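# Move one bottle from the cabinet onto the bench

## Task

Take a single bottle out of the cabinet and leave it standing upright on the bench, while the remaining two bottles stay inside the cabinet.

## Robot and tools

Robot: two UR-style six-joint arms, left_arm and right_arm, each ending in a Robotiq 2F-140 two-finger gripper whose fingers can fold at a hinge. Each arm sits on its own carriage on one shared floor track: left_rail carries left_arm and is always the one further toward +y, right_rail carries right_arm. These names do not match image left and right.

Frame: one scene frame fixed to the table. Table top is z = 0, +x points where the arms face, +y to their left, +z up. The track runs along y at x = 0, with y = 0 at its middle. The table edge is at x = 0.17 m. An arm's base is at x = 0, y = its carriage's position_m, z = 0.04 m. Gripper fingers point along the gripper's own +z and open and close along its y. end_effector_position is the point between the closed pads; fingertips stick out about 33 mm past it at small openings, about 9 mm when fully open. Reported poses can be off by a few centimetres.

execute_actions: argument actions is a list holding one action (an empty list just returns state and all camera images). An action may have rows, steps, until, and rail commands. rows: up to 15 rows, each applied for one control step of 1/30 s. Every row is 18 numbers, each in [-1, 1], always for both arms: left_arm first (6 joint numbers: shoulder pan, shoulder lift, elbow, wrist 1, wrist 2, wrist 3; then gripper position, force_limit, speed), then the same 9 for right_arm. The joint numbers are offsets, scaled so 1.0 = 2.222 rad, measured from the Joint targets as they stood when the action began, not from the previous row; sending the same offset again moves further. Joint ranges in rad: pan, lift, wrists ±6.283; elbow ±3.142. Asking past a range by more than 0.010 rad gets the call refused. steps: 1 to 450, at least one per row, default 15; after the rows the arms keep heading for the last row's target. until ends the action early on rail conditions only, e.g. {"left_rail": {"position_status": ["!=", "moving"]}} or {"all": {"status": "ended"}}; numbers need a comparison. cameras: list of names, ["all"] or [].

Gripper numbers: position +1 is fully open (140 mm), about -0.8 brings the pads together, -1 closes until blocked. force_limit from -1 (about 14 N) through 0 (40 N) to +1 (58 N) for a slow close; faster closes grip harder. speed -1 is about 30 mm/s, 0 about 140, +1 about 250. Both start at +1. Zero is a real command: to leave a gripper alone, resend its last three values. Grip near the fingertip quarter of the pads; nearer the palm the fingers may fold and hold loosely.

Rails: set {"left_rail": {"position_m": ...}} (left_rail -0.8 to 1.5 m, right_rail -1.5 to 0.8 m), speed_m_s 0.01 to 1, acceleration_factor 0.1 to 1, or {"stop": true}. These are absolute positions. Follow with an action using until on position_status != moving, and let the carriage arrive before reaching for anything. Keep carriages at least 0.78 m apart.

move: target is one 18-number row or a list of up to 15 rows, same layout and scale as rows, every row an offset from the current Joint targets (not from the previous target). speed: rad/s of the fastest joint, 0.01 to 3.14, default 0.5, one value or one per target. blend: rad, corner rounding for a list, default 0 (stop at each). stop_force: 3 to 120 N, ends an arm's path on contact; use a slow speed with it and keep finger numbers equal across targets. zero (default true) re-zeros the force reference before the move. blocking=false returns after about 0.5 s; then use wait or stop before new rows. Result adds a move: line, e.g. done, off_target, moving, held, fault, possibly limits=held.

wait: seconds 0 to 10, holds last commands. stop: brakes a running move (rails need their own stop). zoom_image: camera (cam_high, cam_front, cam_side, cam_left_wrist, cam_right_wrist) and region [x0, y0, x1, y1] in pixels, at most 504 by 504, of the latest 896x504 image. zero_wrist_force: arm. read_manual: licence texts only. finished_scene: scene number (1 or 2); irreversible.

Result lines: end_effector_position (m), end_effector_quat_wxyz, velocities (m/s, rad/s). Joint positions and Joint velocities: per arm, rail first (m), then six joints (rad). Joint targets: what each joint is commanded to; offsets count from here. Joint torques: whole drive output, not pure contact. Wrist force and torque: in the gripper's own axes, plus a peak line. object_status: 0 moving, 1 blocked while opening, 2 blocked while closing (a grip), 3 reached the request or pads met. position_measured is in counts: 3 open, 75 about 100 mm, 139 about 60 mm, 200 about 20 mm, 230 pads touching. Rail lines: position_m, position_status (moving, done, contact_stop, time_out, stopped, stopped_with_arm, stopped_for_other_arm, stopped_for_other_carriage), position_answer (taken or not_taken). joint command not followed means the clearance check altered targets. MOTOR HOT warns of heating.

Avoid: anything falling or set down off the table, including onto the track or metal strip; dropping or releasing a moving part; hard hits on the cabinet or table. About 150 N on any arm part, or contact torque of 130 N m on the big joints or 24.3 N m on the wrists, halts that arm for 10 s. Arms touching each other, or a gripper closing on the other's fingers, can fail the scene. Targets pushed past a firm contact fault the stiff arms. Long stretched holds heat motors to a braking stop.

Each tool is called after "Call:" as name(argument=value, ...) on one line, values as JSON.

## Session

Call:
execute_actions(actions=[])

Scene clock: 0.00 s.
left_arm: end_effector_position=(+0.3456, +1.0002, +0.5800) position_measured=3 object_status=3 end_effector_quat_wxyz=(+0.000, +0.000, +1.000, +0.000) | right_arm: end_effector_position=(+0.3456, -1.1078, +0.5800) position_measured=3 object_status=3 end_effector_quat_wxyz=(+0.000, +0.000, +1.000, +0.000)
Joint positions: left_arm=[0.973 -0.316 -1.725 0.971 -0.816 -1.571 -0.316] | right_arm=[-1.135 -0.316 -1.725 0.971 -0.816 -1.571 -0.316]
Joint velocities: within noise
Joint torques (N m): no reading
Wrist force (N): no reading
Wrist torque (N m): no reading
Wrist force, peak (N): no reading
Joint targets: left_arm=[0.973 -0.316 -1.725 0.971 -0.816 -1.571 -0.316] | right_arm=[-1.135 -0.316 -1.725 0.971 -0.816 -1.571 -0.316]
Tool commands: left_gripper/position=+1.0 left_gripper/force_limit=+1.0 left_gripper/speed=+1.0 right_gripper/position=+1.0 right_gripper/force_limit=+1.0 right_gripper/speed=+1.0
left_rail: position_m=0.973 position_status=done
right_rail: position_m=-1.135 position_status=done

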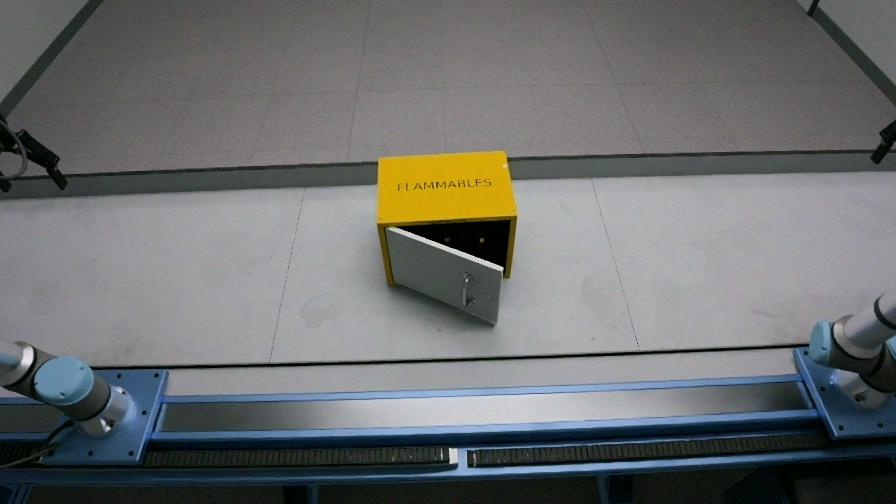

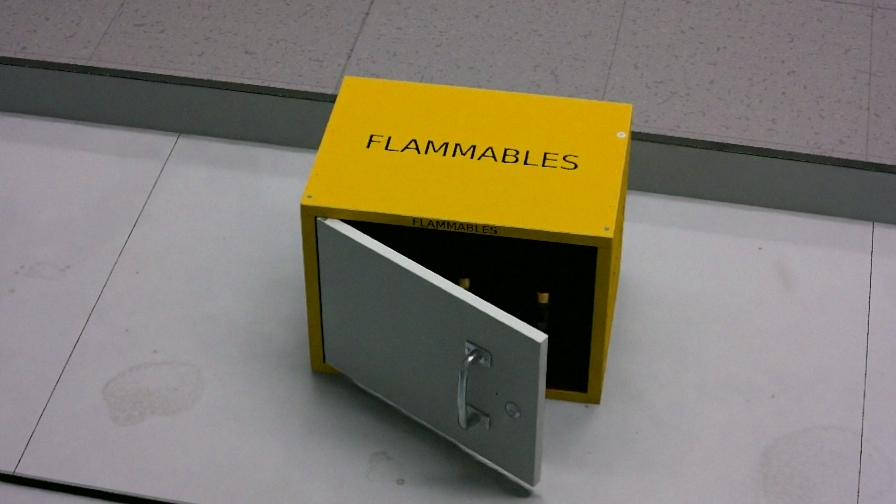

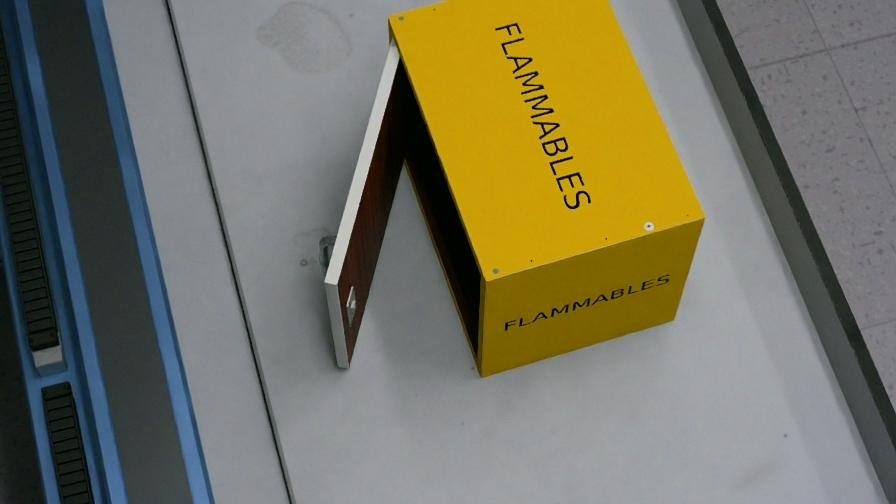

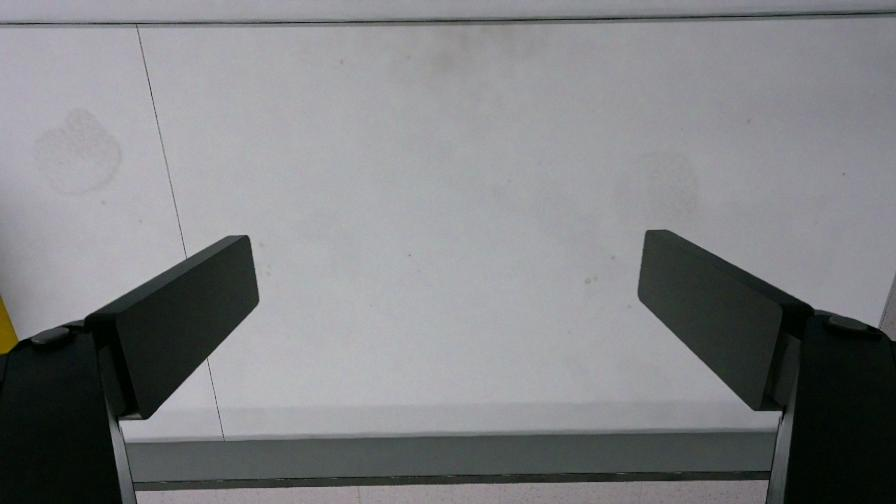

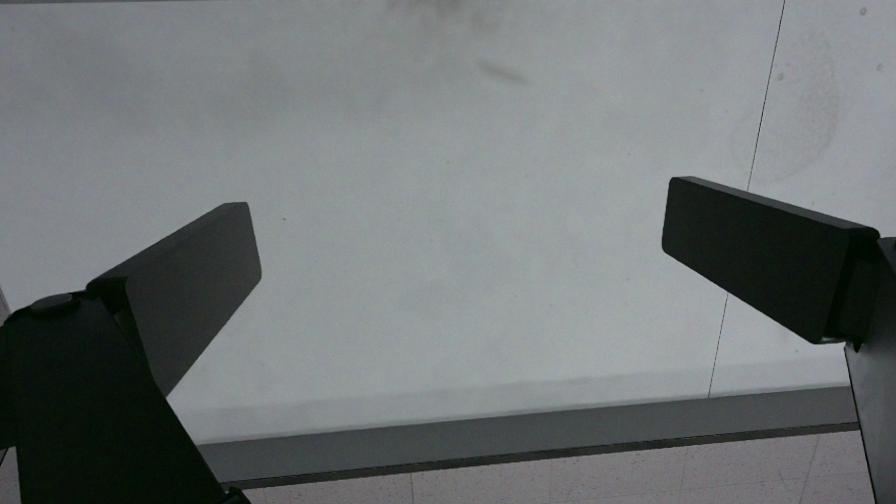

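Call:
zoom_image(camera="cam_front", region=[290, 180, 650, 500])

Call:
zoom_image(camera="cam_high", region=[340, 130, 560, 340])

Call:
zoom_image(camera="cam_side", region=[270, 0, 720, 400])

Scaled by 1.400.

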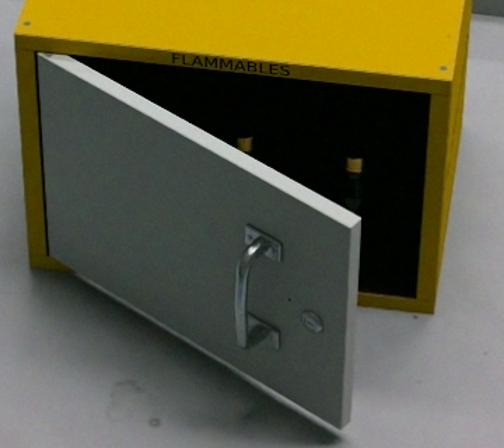

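Scaled by 2.291.

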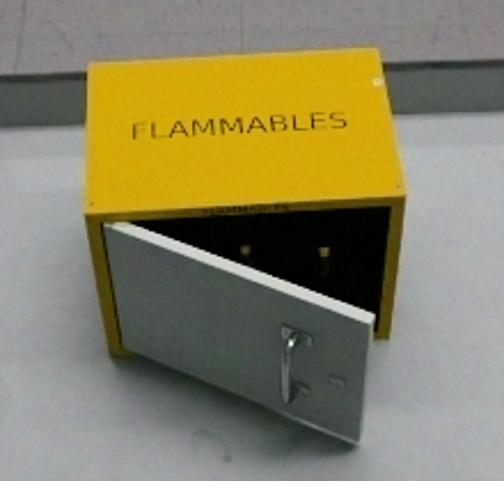

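Scaled by 1.120.

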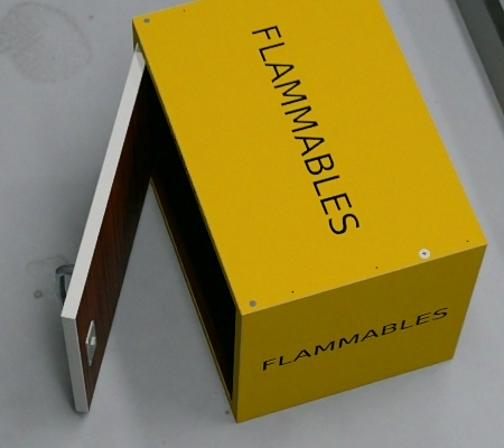

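Call:
zoom_image(camera="cam_high", region=[0, 320, 250, 504])

Call:
zoom_image(camera="cam_high", region=[700, 280, 896, 480])

Call:
zoom_image(camera="cam_high", region=[360, 140, 530, 250])

Call:
zoom_image(camera="cam_high", region=[370, 210, 530, 340])

Call:
zoom_image(camera="cam_front", region=[420, 210, 640, 430])

Scaled by 2.016.

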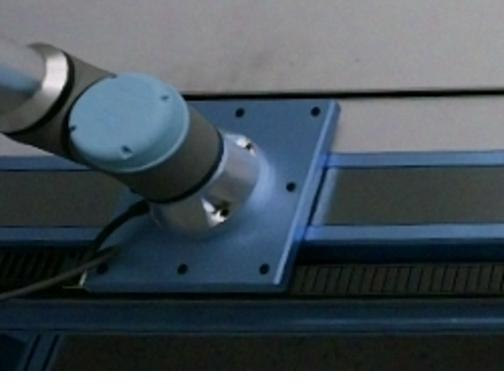

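Scaled by 2.520.

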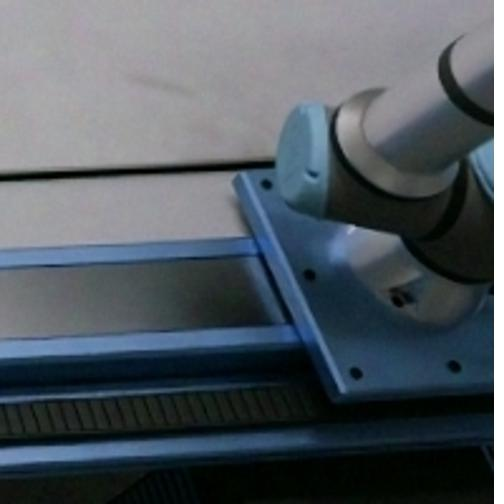

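Scaled by 2.965.

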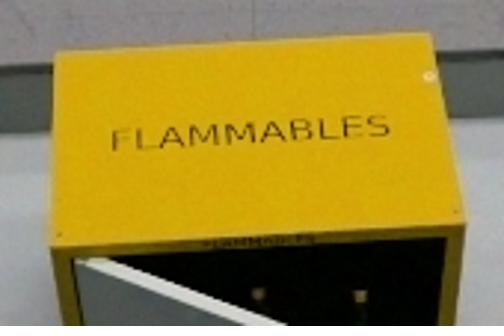

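Scaled by 3.150.

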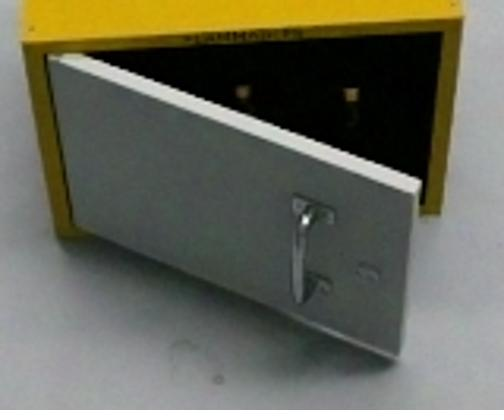

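Scaled by 2.291.

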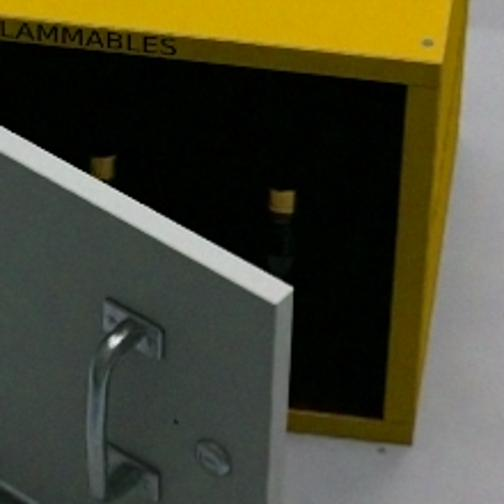

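Call:
execute_actions(actions=[{"right_rail": {"position_m": -0.45, "speed_m_s": 0.6, "acceleration_factor": 0.5}, "steps": 150, "until": {"right_rail": {"position_status": ["!=", "moving"]}}}], cameras=["all"])

Scene clock: 30.87 s.
left_arm: end_effector_position=(+0.3456, +1.0002, +0.5800) position_measured=3 object_status=3 end_effector_quat_wxyz=(+0.000, +0.000, +1.000, +0.000) | right_arm: end_effector_position=(+0.3456, -0.4228, +0.5800) position_measured=3 object_status=3 end_effector_quat_wxyz=(+0.000, +0.000, +1.000, +0.000)
Joint positions: left_arm=[0.973 -0.316 -1.725 0.971 -0.816 -1.571 -0.316] | right_arm=[-0.45 -0.316 -1.725 0.971 -0.816 -1.571 -0.316]
Joint torques (N m): left_arm=[-0.03 -13.28 -19.58 -2.56 -0.31 0.05] | right_arm=[-1.59 -11.26 -21.24 -2.71 -0.11 -0.18]
Wrist force (N): left_arm=[0.0 -0.1 0.1] | right_arm=[-0.3 -0.3 -0.1]
Wrist torque (N m): left_arm=[-0.02 0.01 0.00] | right_arm=[-0.06 0.05 0.00]
Wrist force, peak (N): left_arm=[0.0 0.2 0.4] | right_arm=[-0.1 -1.6 0.0]
Joint targets: left_arm=[0.973 -0.316 -1.725 0.971 -0.816 -1.571 -0.316] | right_arm=[-0.450 -0.316 -1.725 0.971 -0.816 -1.571 -0.316]
Tool commands: left_gripper/position=+1.0 left_gripper/force_limit=+1.0 left_gripper/speed=+1.0 right_gripper/position=+1.0 right_gripper/force_limit=+1.0 right_gripper/speed=+1.0
left_rail: position_m=0.973 position_status=done
right_rail: position_m=-0.450 speed_m_s=0.60 position_status=done

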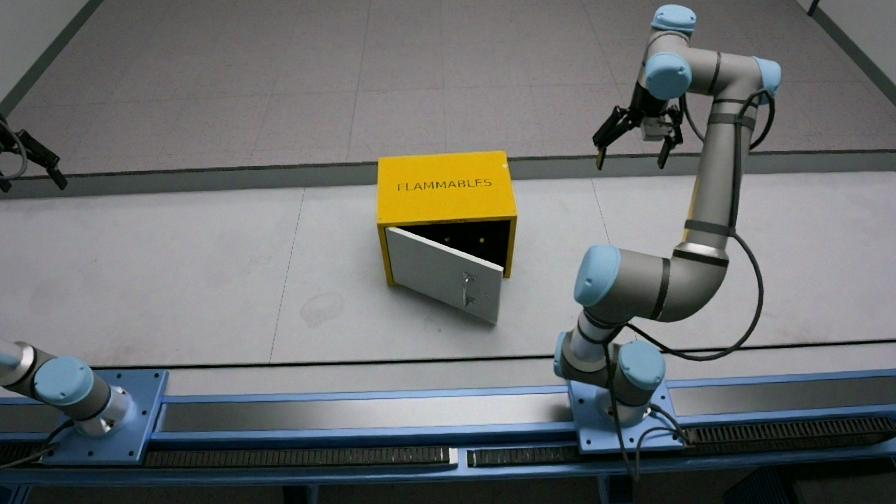

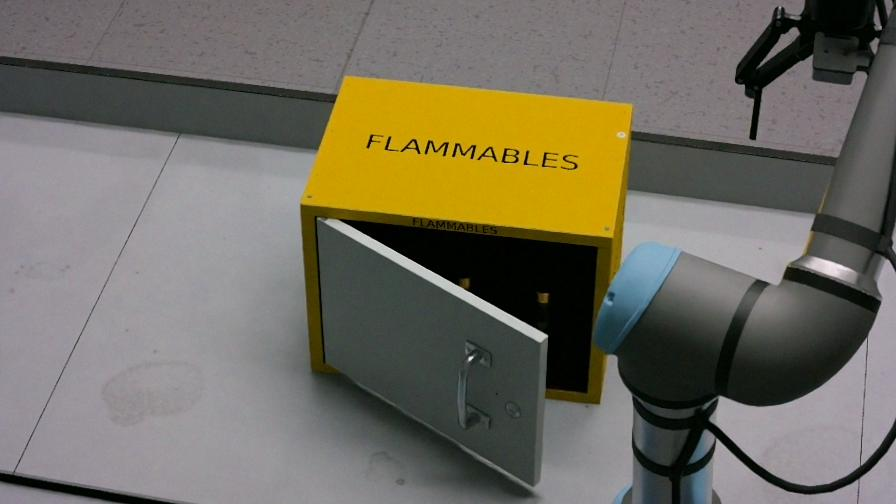

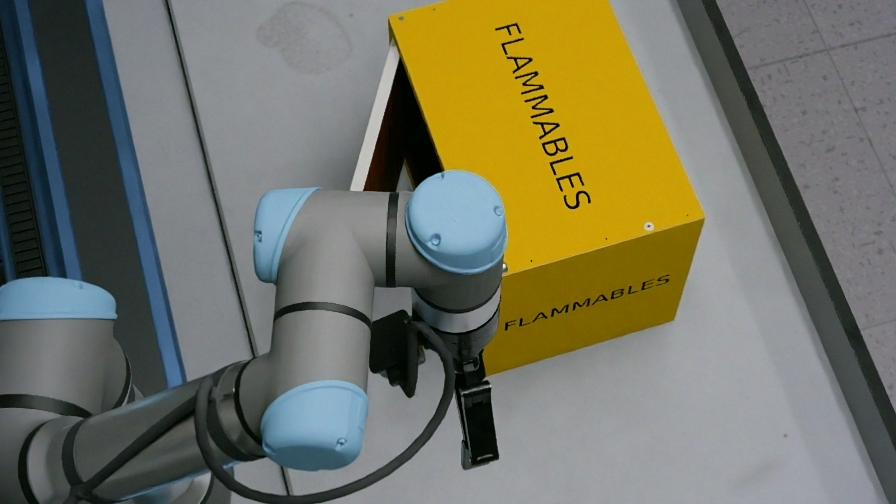

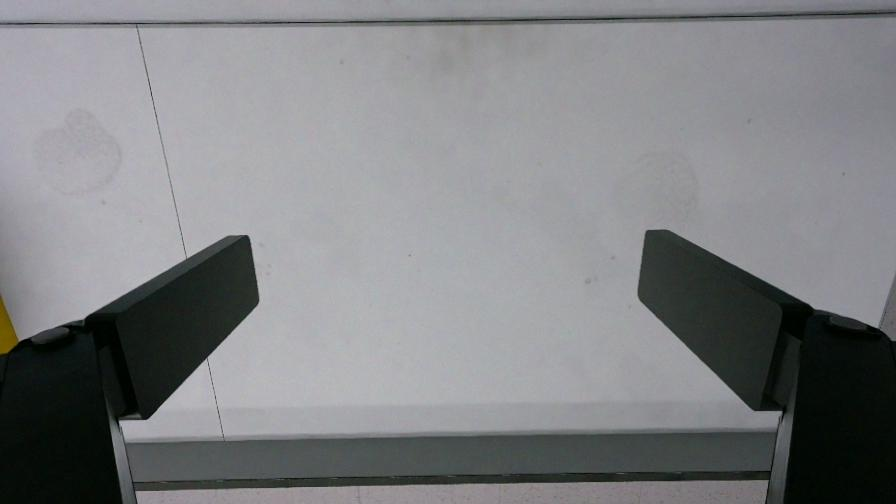

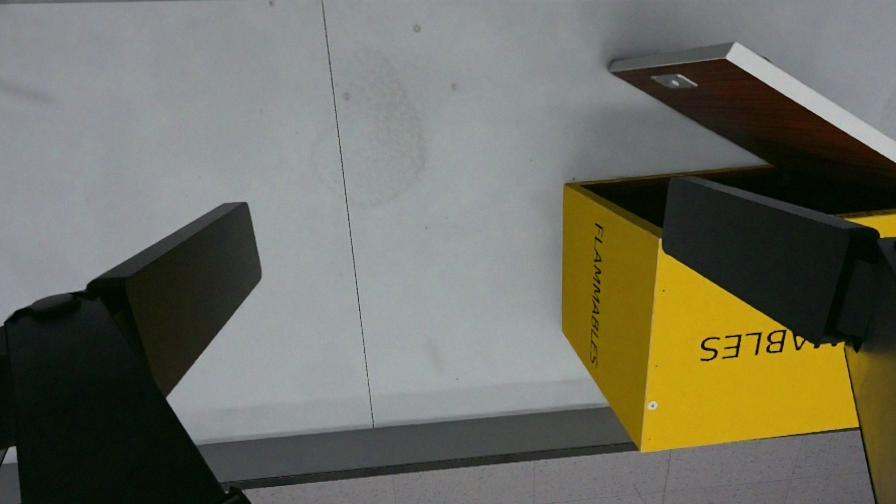

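Call:
zoom_image(camera="cam_right_wrist", region=[544, 20, 896, 260])

Call:
zoom_image(camera="cam_right_wrist", region=[0, 0, 420, 120])

Call:
zoom_image(camera="cam_right_wrist", region=[200, 370, 700, 504])

Scaled by 1.432.

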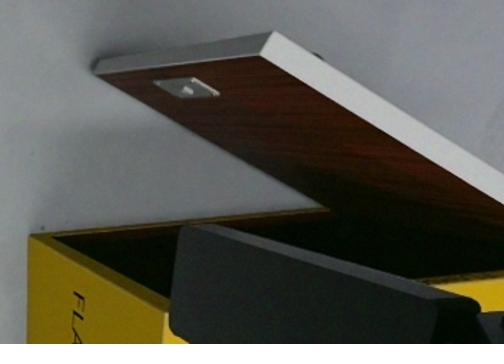

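Scaled by 1.200.

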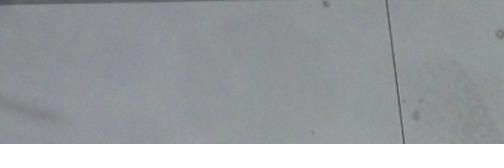

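Scaled by 1.008.

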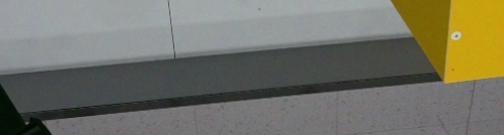

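Call:
execute_actions(actions=[{"right_rail": {"position_m": -0.30, "speed_m_s": 0.6, "acceleration_factor": 0.5}, "steps": 100, "until": {"right_rail": {"position_status": ["!=", "moving"]}}}])

Call:
move(target=[0,0,0,0,0,0,1,1,1, 0.2046, -0.0350, 0.2404, -0.2058, 0, 0.4284, -1, 0, -0.5], speed=0.6, cameras=["all"])

Scene clock: 50.97 s.
left_arm: end_effector_position=(+0.3456, +1.0002, +0.5800) position_measured=3 object_status=3 end_effector_quat_wxyz=(+0.000, +0.000, +1.000, +0.000) | right_arm: end_effector_position=(+0.3456, -0.2728, +0.5800) position_measured=3 object_status=3 end_effector_quat_wxyz=(+0.000, +0.000, +1.000, +0.000)
Joint positions: left_arm=[0.973 -0.316 -1.725 0.971 -0.816 -1.571 -0.316] | right_arm=[-0.3 -0.316 -1.725 0.971 -0.816 -1.571 -0.316]
Joint torques (N m): left_arm=[0.35 -13.33 -19.14 -2.48 -0.14 0.01] | right_arm=[-1.45 -10.83 -20.72 -2.82 -0.12 -0.13]
Wrist force (N): left_arm=[-0.1 0.0 0.0] | right_arm=[0.1 0.0 -0.1]
Wrist torque (N m): left_arm=[0.00 0.01 0.00] | right_arm=[0.01 -0.02 0.00]
Wrist force, peak (N): left_arm=[-0.3 0.1 0.4] | right_arm=[-0.3 -1.2 -0.1]
Joint targets: left_arm=[0.973 -0.316 -1.725 0.971 -0.816 -1.571 -0.316] | right_arm=[-0.300 -0.316 -1.725 0.971 -0.816 -1.571 -0.316]
Tool commands: left_gripper/position=+1.0 left_gripper/force_limit=+1.0 left_gripper/speed=+1.0 right_gripper/position=+1.0 right_gripper/force_limit=+1.0 right_gripper/speed=+1.0
left_rail: position_m=0.973 position_status=done
right_rail: position_m=-0.300 speed_m_s=0.60 position_status=done

Scene clock: 53.23 s.
left_arm: end_effector_position=(+0.3456, +1.0002, +0.5800) position_measured=3 object_status=3 end_effector_quat_wxyz=(+0.000, +0.000, +1.000, +0.000) | right_arm: end_effector_position=(+0.3550, -0.1159, +0.4204) position_measured=232 object_status=3 end_effector_quat_wxyz=(+0.000, +0.246, +0.969, +0.000)
Joint positions: left_arm=[0.973 -0.316 -1.725 0.971 -0.816 -1.571 -0.316] | right_arm=[-0.3 0.139 -1.803 1.505 -1.273 -1.571 0.636]
Joint torques (N m): left_arm=[0.37 -13.14 -19.75 -2.48 -0.26 0.09] | right_arm=[5.99 -22.96 -17.32 -5.07 -0.01 1.19]
Wrist force (N): left_arm=[-0.1 0.0 0.2] | right_arm=[0.0 -0.1 0.0]
Wrist torque (N m): left_arm=[0.01 0.01 0.00] | right_arm=[-0.01 0.00 -0.08]
Wrist force, peak (N): left_arm=[-0.2 -0.1 0.4] | right_arm=[0.5 0.7 0.7]
Joint targets: left_arm=[0.973 -0.316 -1.725 0.971 -0.816 -1.571 -0.316] | right_arm=[-0.300 0.139 -1.803 1.505 -1.273 -1.571 0.636]
left_rail: position_m=0.973 position_status=done
right_rail: position_m=-0.300 speed_m_s=0.60 position_status=done
move: done

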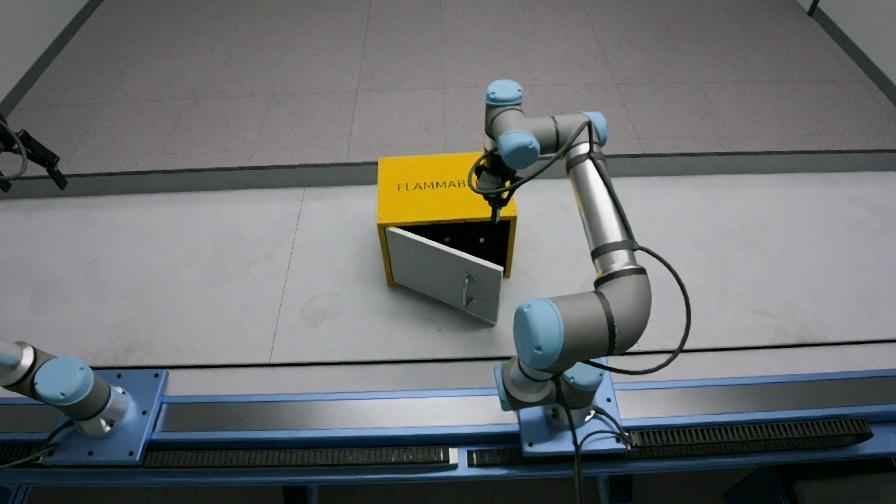

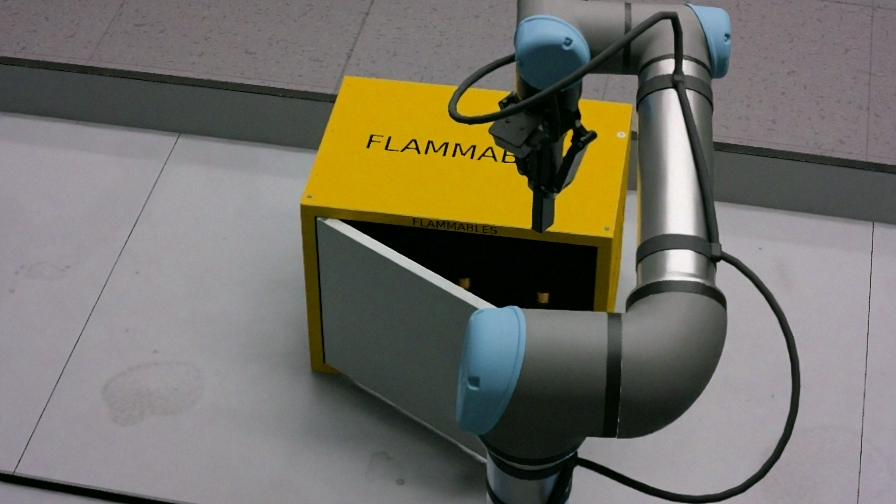

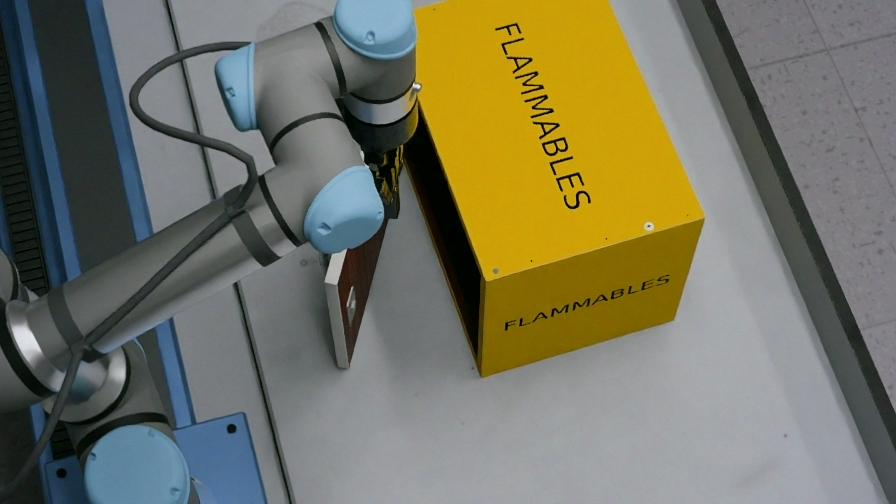

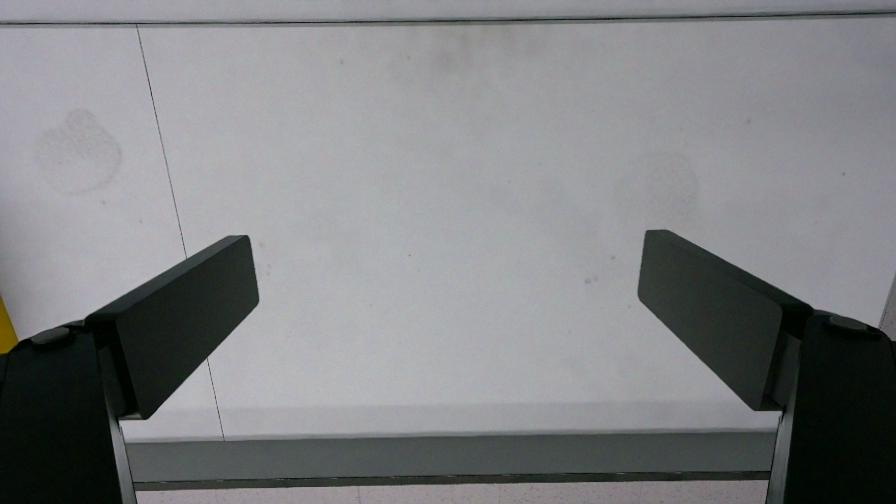

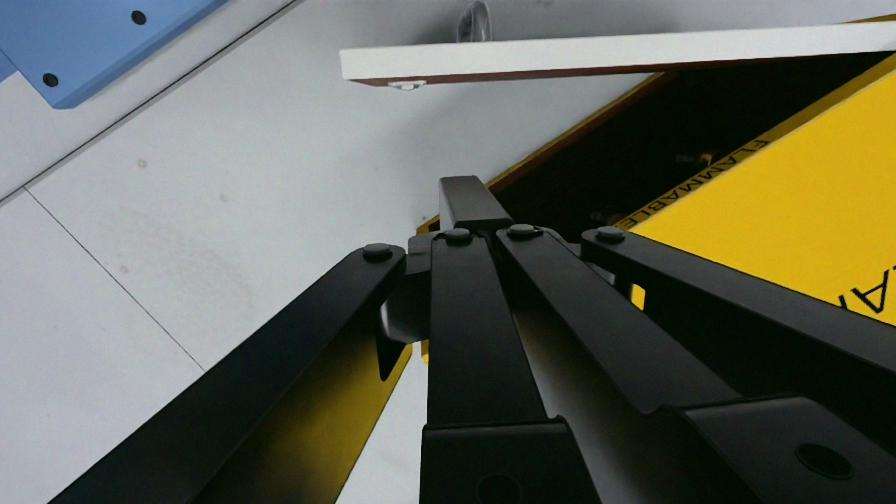

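Call:
move(target=[0,0,0,0,0,0,1,1,1, 0.01837, 0.00764, 0.20896, -0.21656, 0, 0.01843, -1, 0, -0.5], speed=0.3, stop_force=25, cameras=["all"])

Scene clock: 66.10 s.
left_arm: end_effector_position=(+0.3456, +1.0002, +0.5800) position_measured=3 object_status=3 end_effector_quat_wxyz=(+0.000, +0.000, +1.000, +0.000) | right_arm: end_effector_position=(+0.3647, -0.0984, +0.2353) position_measured=232 object_status=3 end_effector_quat_wxyz=(+0.000, +0.246, +0.969, +0.000)
Joint positions: left_arm=[0.973 -0.316 -1.725 0.971 -0.816 -1.571 -0.316] | right_arm=[-0.3 0.179 -1.786 1.969 -1.755 -1.571 0.677]
Joint torques (N m): left_arm=[0.74 -13.31 -19.7 -2.31 -0.29 0.04] | right_arm=[5.6 -3.29 -18.07 -5.14 0.05 1.41]
Wrist force (N): left_arm=[0.0 0.1 0.1] | right_arm=[0.2 0.1 0.0]
Wrist torque (N m): left_arm=[0.01 0.00 0.00] | right_arm=[0.05 -0.06 -0.08]
Wrist force, peak (N): left_arm=[-0.2 0.2 0.4] | right_arm=[0.5 -0.1 1.2]
Joint targets: left_arm=[0.973 -0.316 -1.725 0.971 -0.816 -1.571 -0.316] | right_arm=[-0.300 0.179 -1.786 1.969 -1.755 -1.571 0.677]
left_rail: position_m=0.973 position_status=done
right_rail: position_m=-0.300 speed_m_s=0.60 position_status=done
move: done

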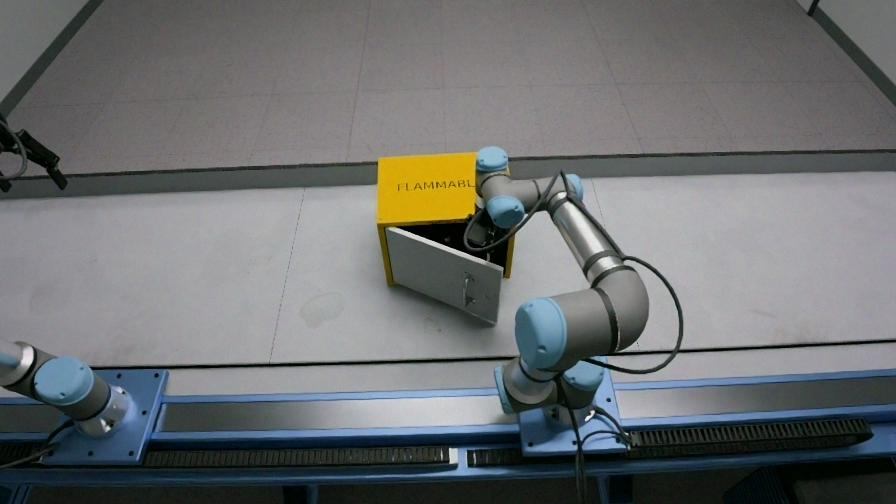

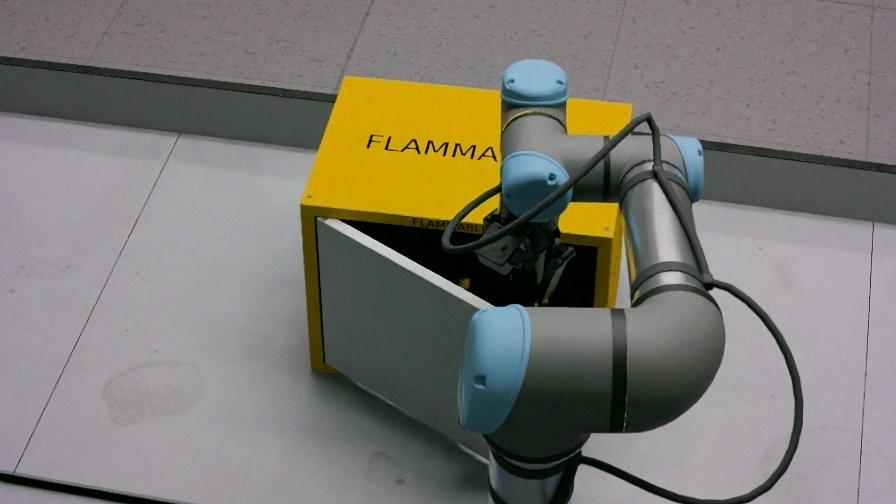

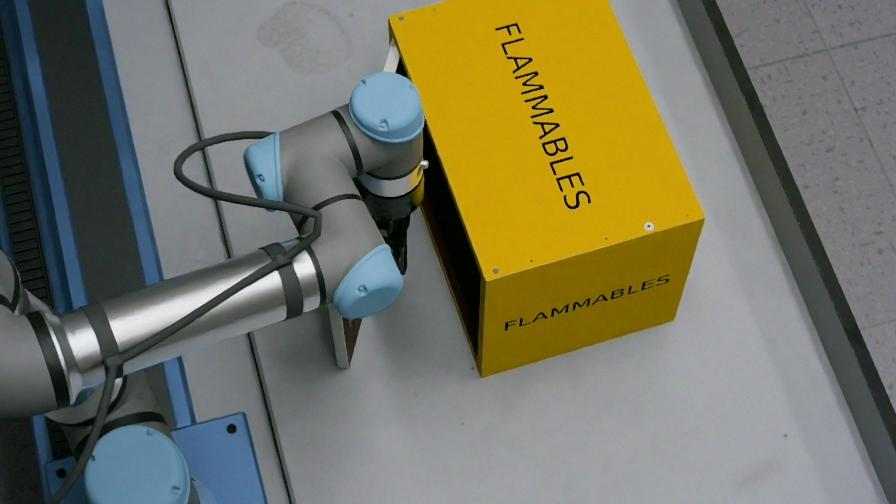

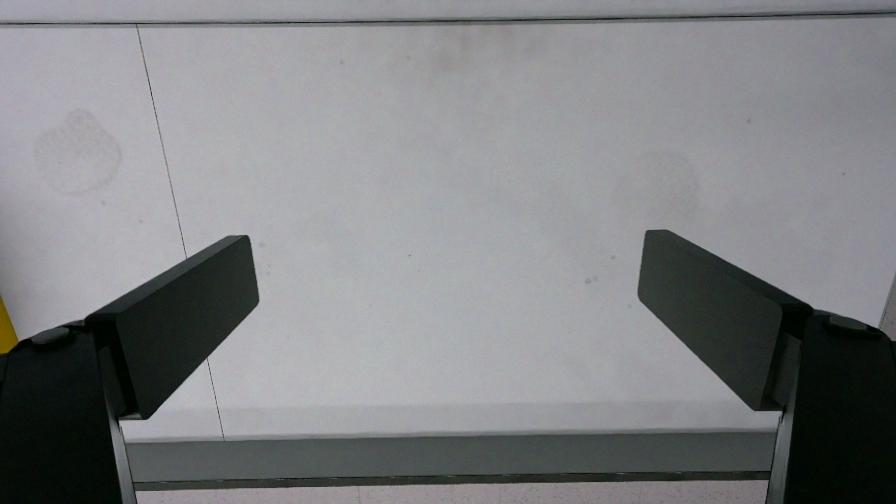

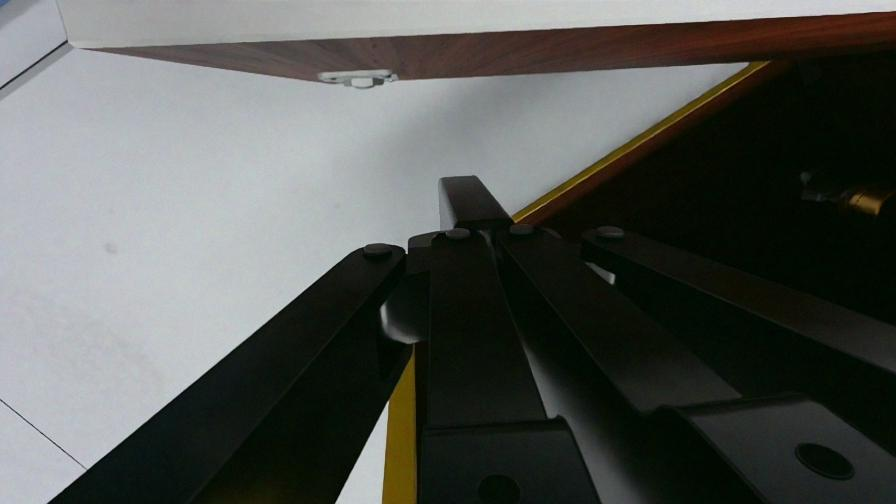

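Call:
move(target=[[0,0,0,0,0,0,1,1,1, 0.02251,-0.01834,0.01359,0.00475,0,0.02251, -1, 0, -0.5],[0,0,0,0,0,0,1,1,1, 0.09991,-0.05754,0.04013,0.01741,0,0.22952, -1, 0, -0.5]], speed=0.15, blend=[0.03, 0], stop_force=30, cameras=["all"])

Scene clock: 74.33 s.
left_arm: end_effector_position=(+0.3456, +1.0002, +0.5800) position_measured=3 object_status=3 end_effector_quat_wxyz=(+0.000, +0.000, +1.000, +0.000) | right_arm: end_effector_position=(+0.2656, -0.0425, +0.2353) position_measured=232 object_status=3 end_effector_quat_wxyz=(+0.000, +0.383, +0.924, +0.000)
Joint positions: left_arm=[0.973 -0.316 -1.725 0.971 -0.816 -1.571 -0.316] | right_arm=[-0.3 0.401 -1.914 2.058 -1.716 -1.571 1.187]
Joint torques (N m): left_arm=[0.66 -13.22 -19.53 -2.15 -0.29 -0.03] | right_arm=[6.65 -19.27 -17.27 -0.06 0.07 1.41]
Wrist force (N): left_arm=[0.0 0.0 0.1] | right_arm=[-2.9 0.3 0.1]
Wrist torque (N m): left_arm=[0.00 0.01 0.00] | right_arm=[-0.03 0.13 -0.15]
Wrist force, peak (N): left_arm=[0.0 0.0 0.5] | right_arm=[-3.4 -0.7 0.2]
Joint targets: left_arm=[0.973 -0.316 -1.725 0.971 -0.816 -1.571 -0.316] | right_arm=[-0.300 0.401 -1.914 2.058 -1.716 -1.571 1.187]
left_rail: position_m=0.973 position_status=done
right_rail: position_m=-0.300 speed_m_s=0.60 position_status=done
move: done; blend cut to 0.025 rad at target 1

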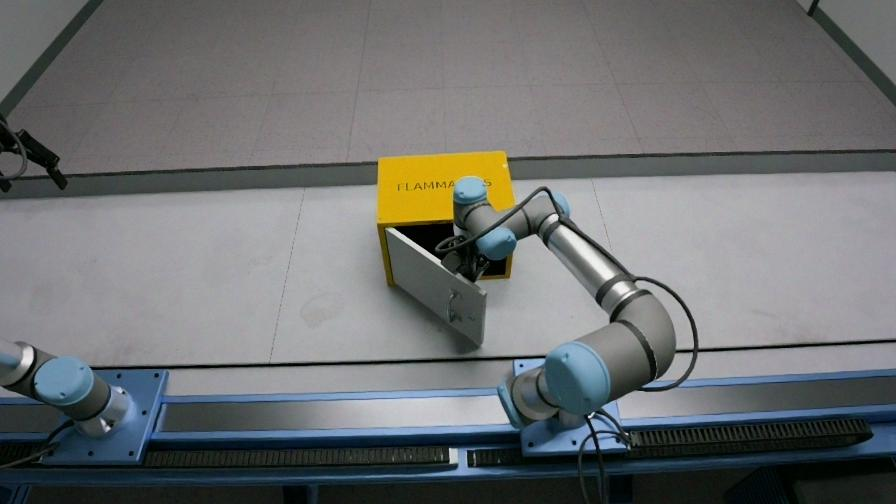

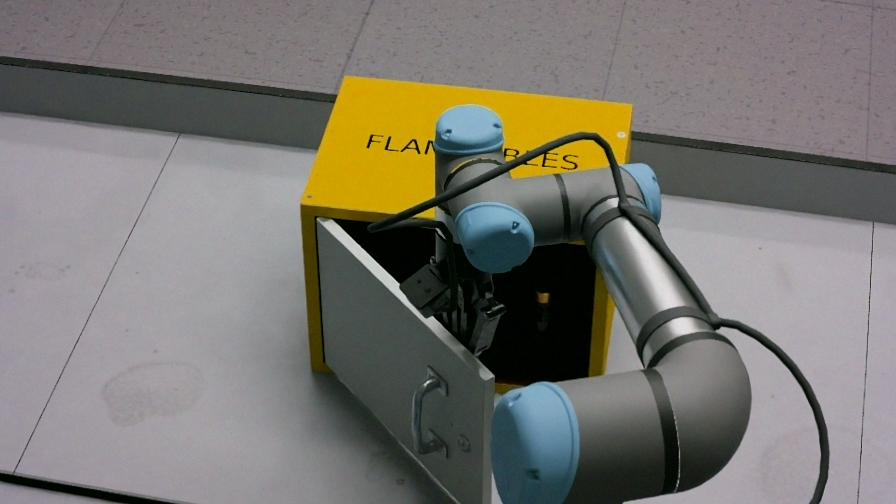

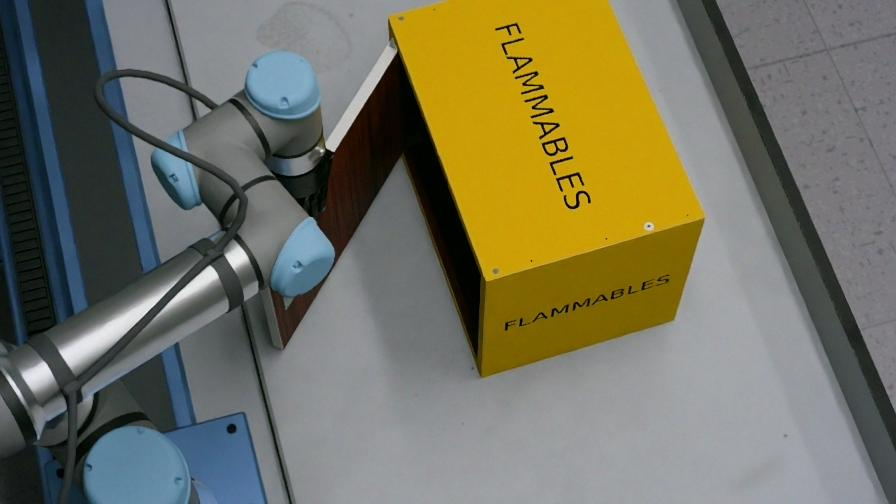

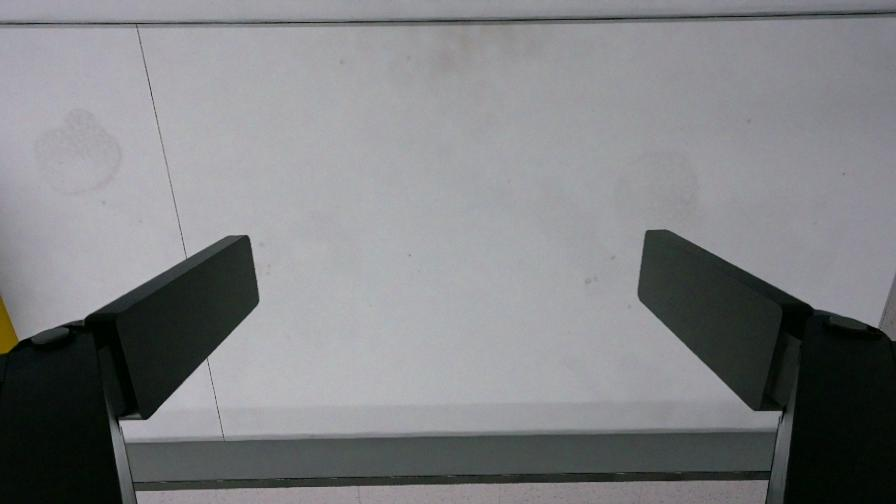

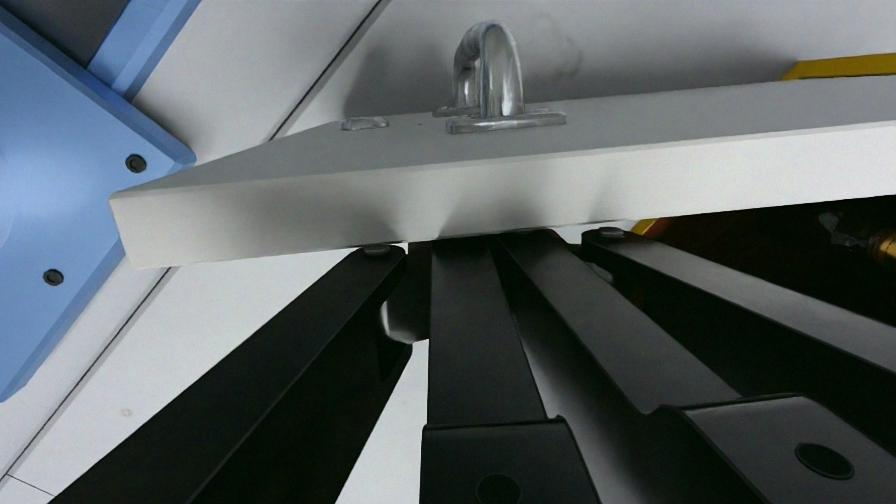

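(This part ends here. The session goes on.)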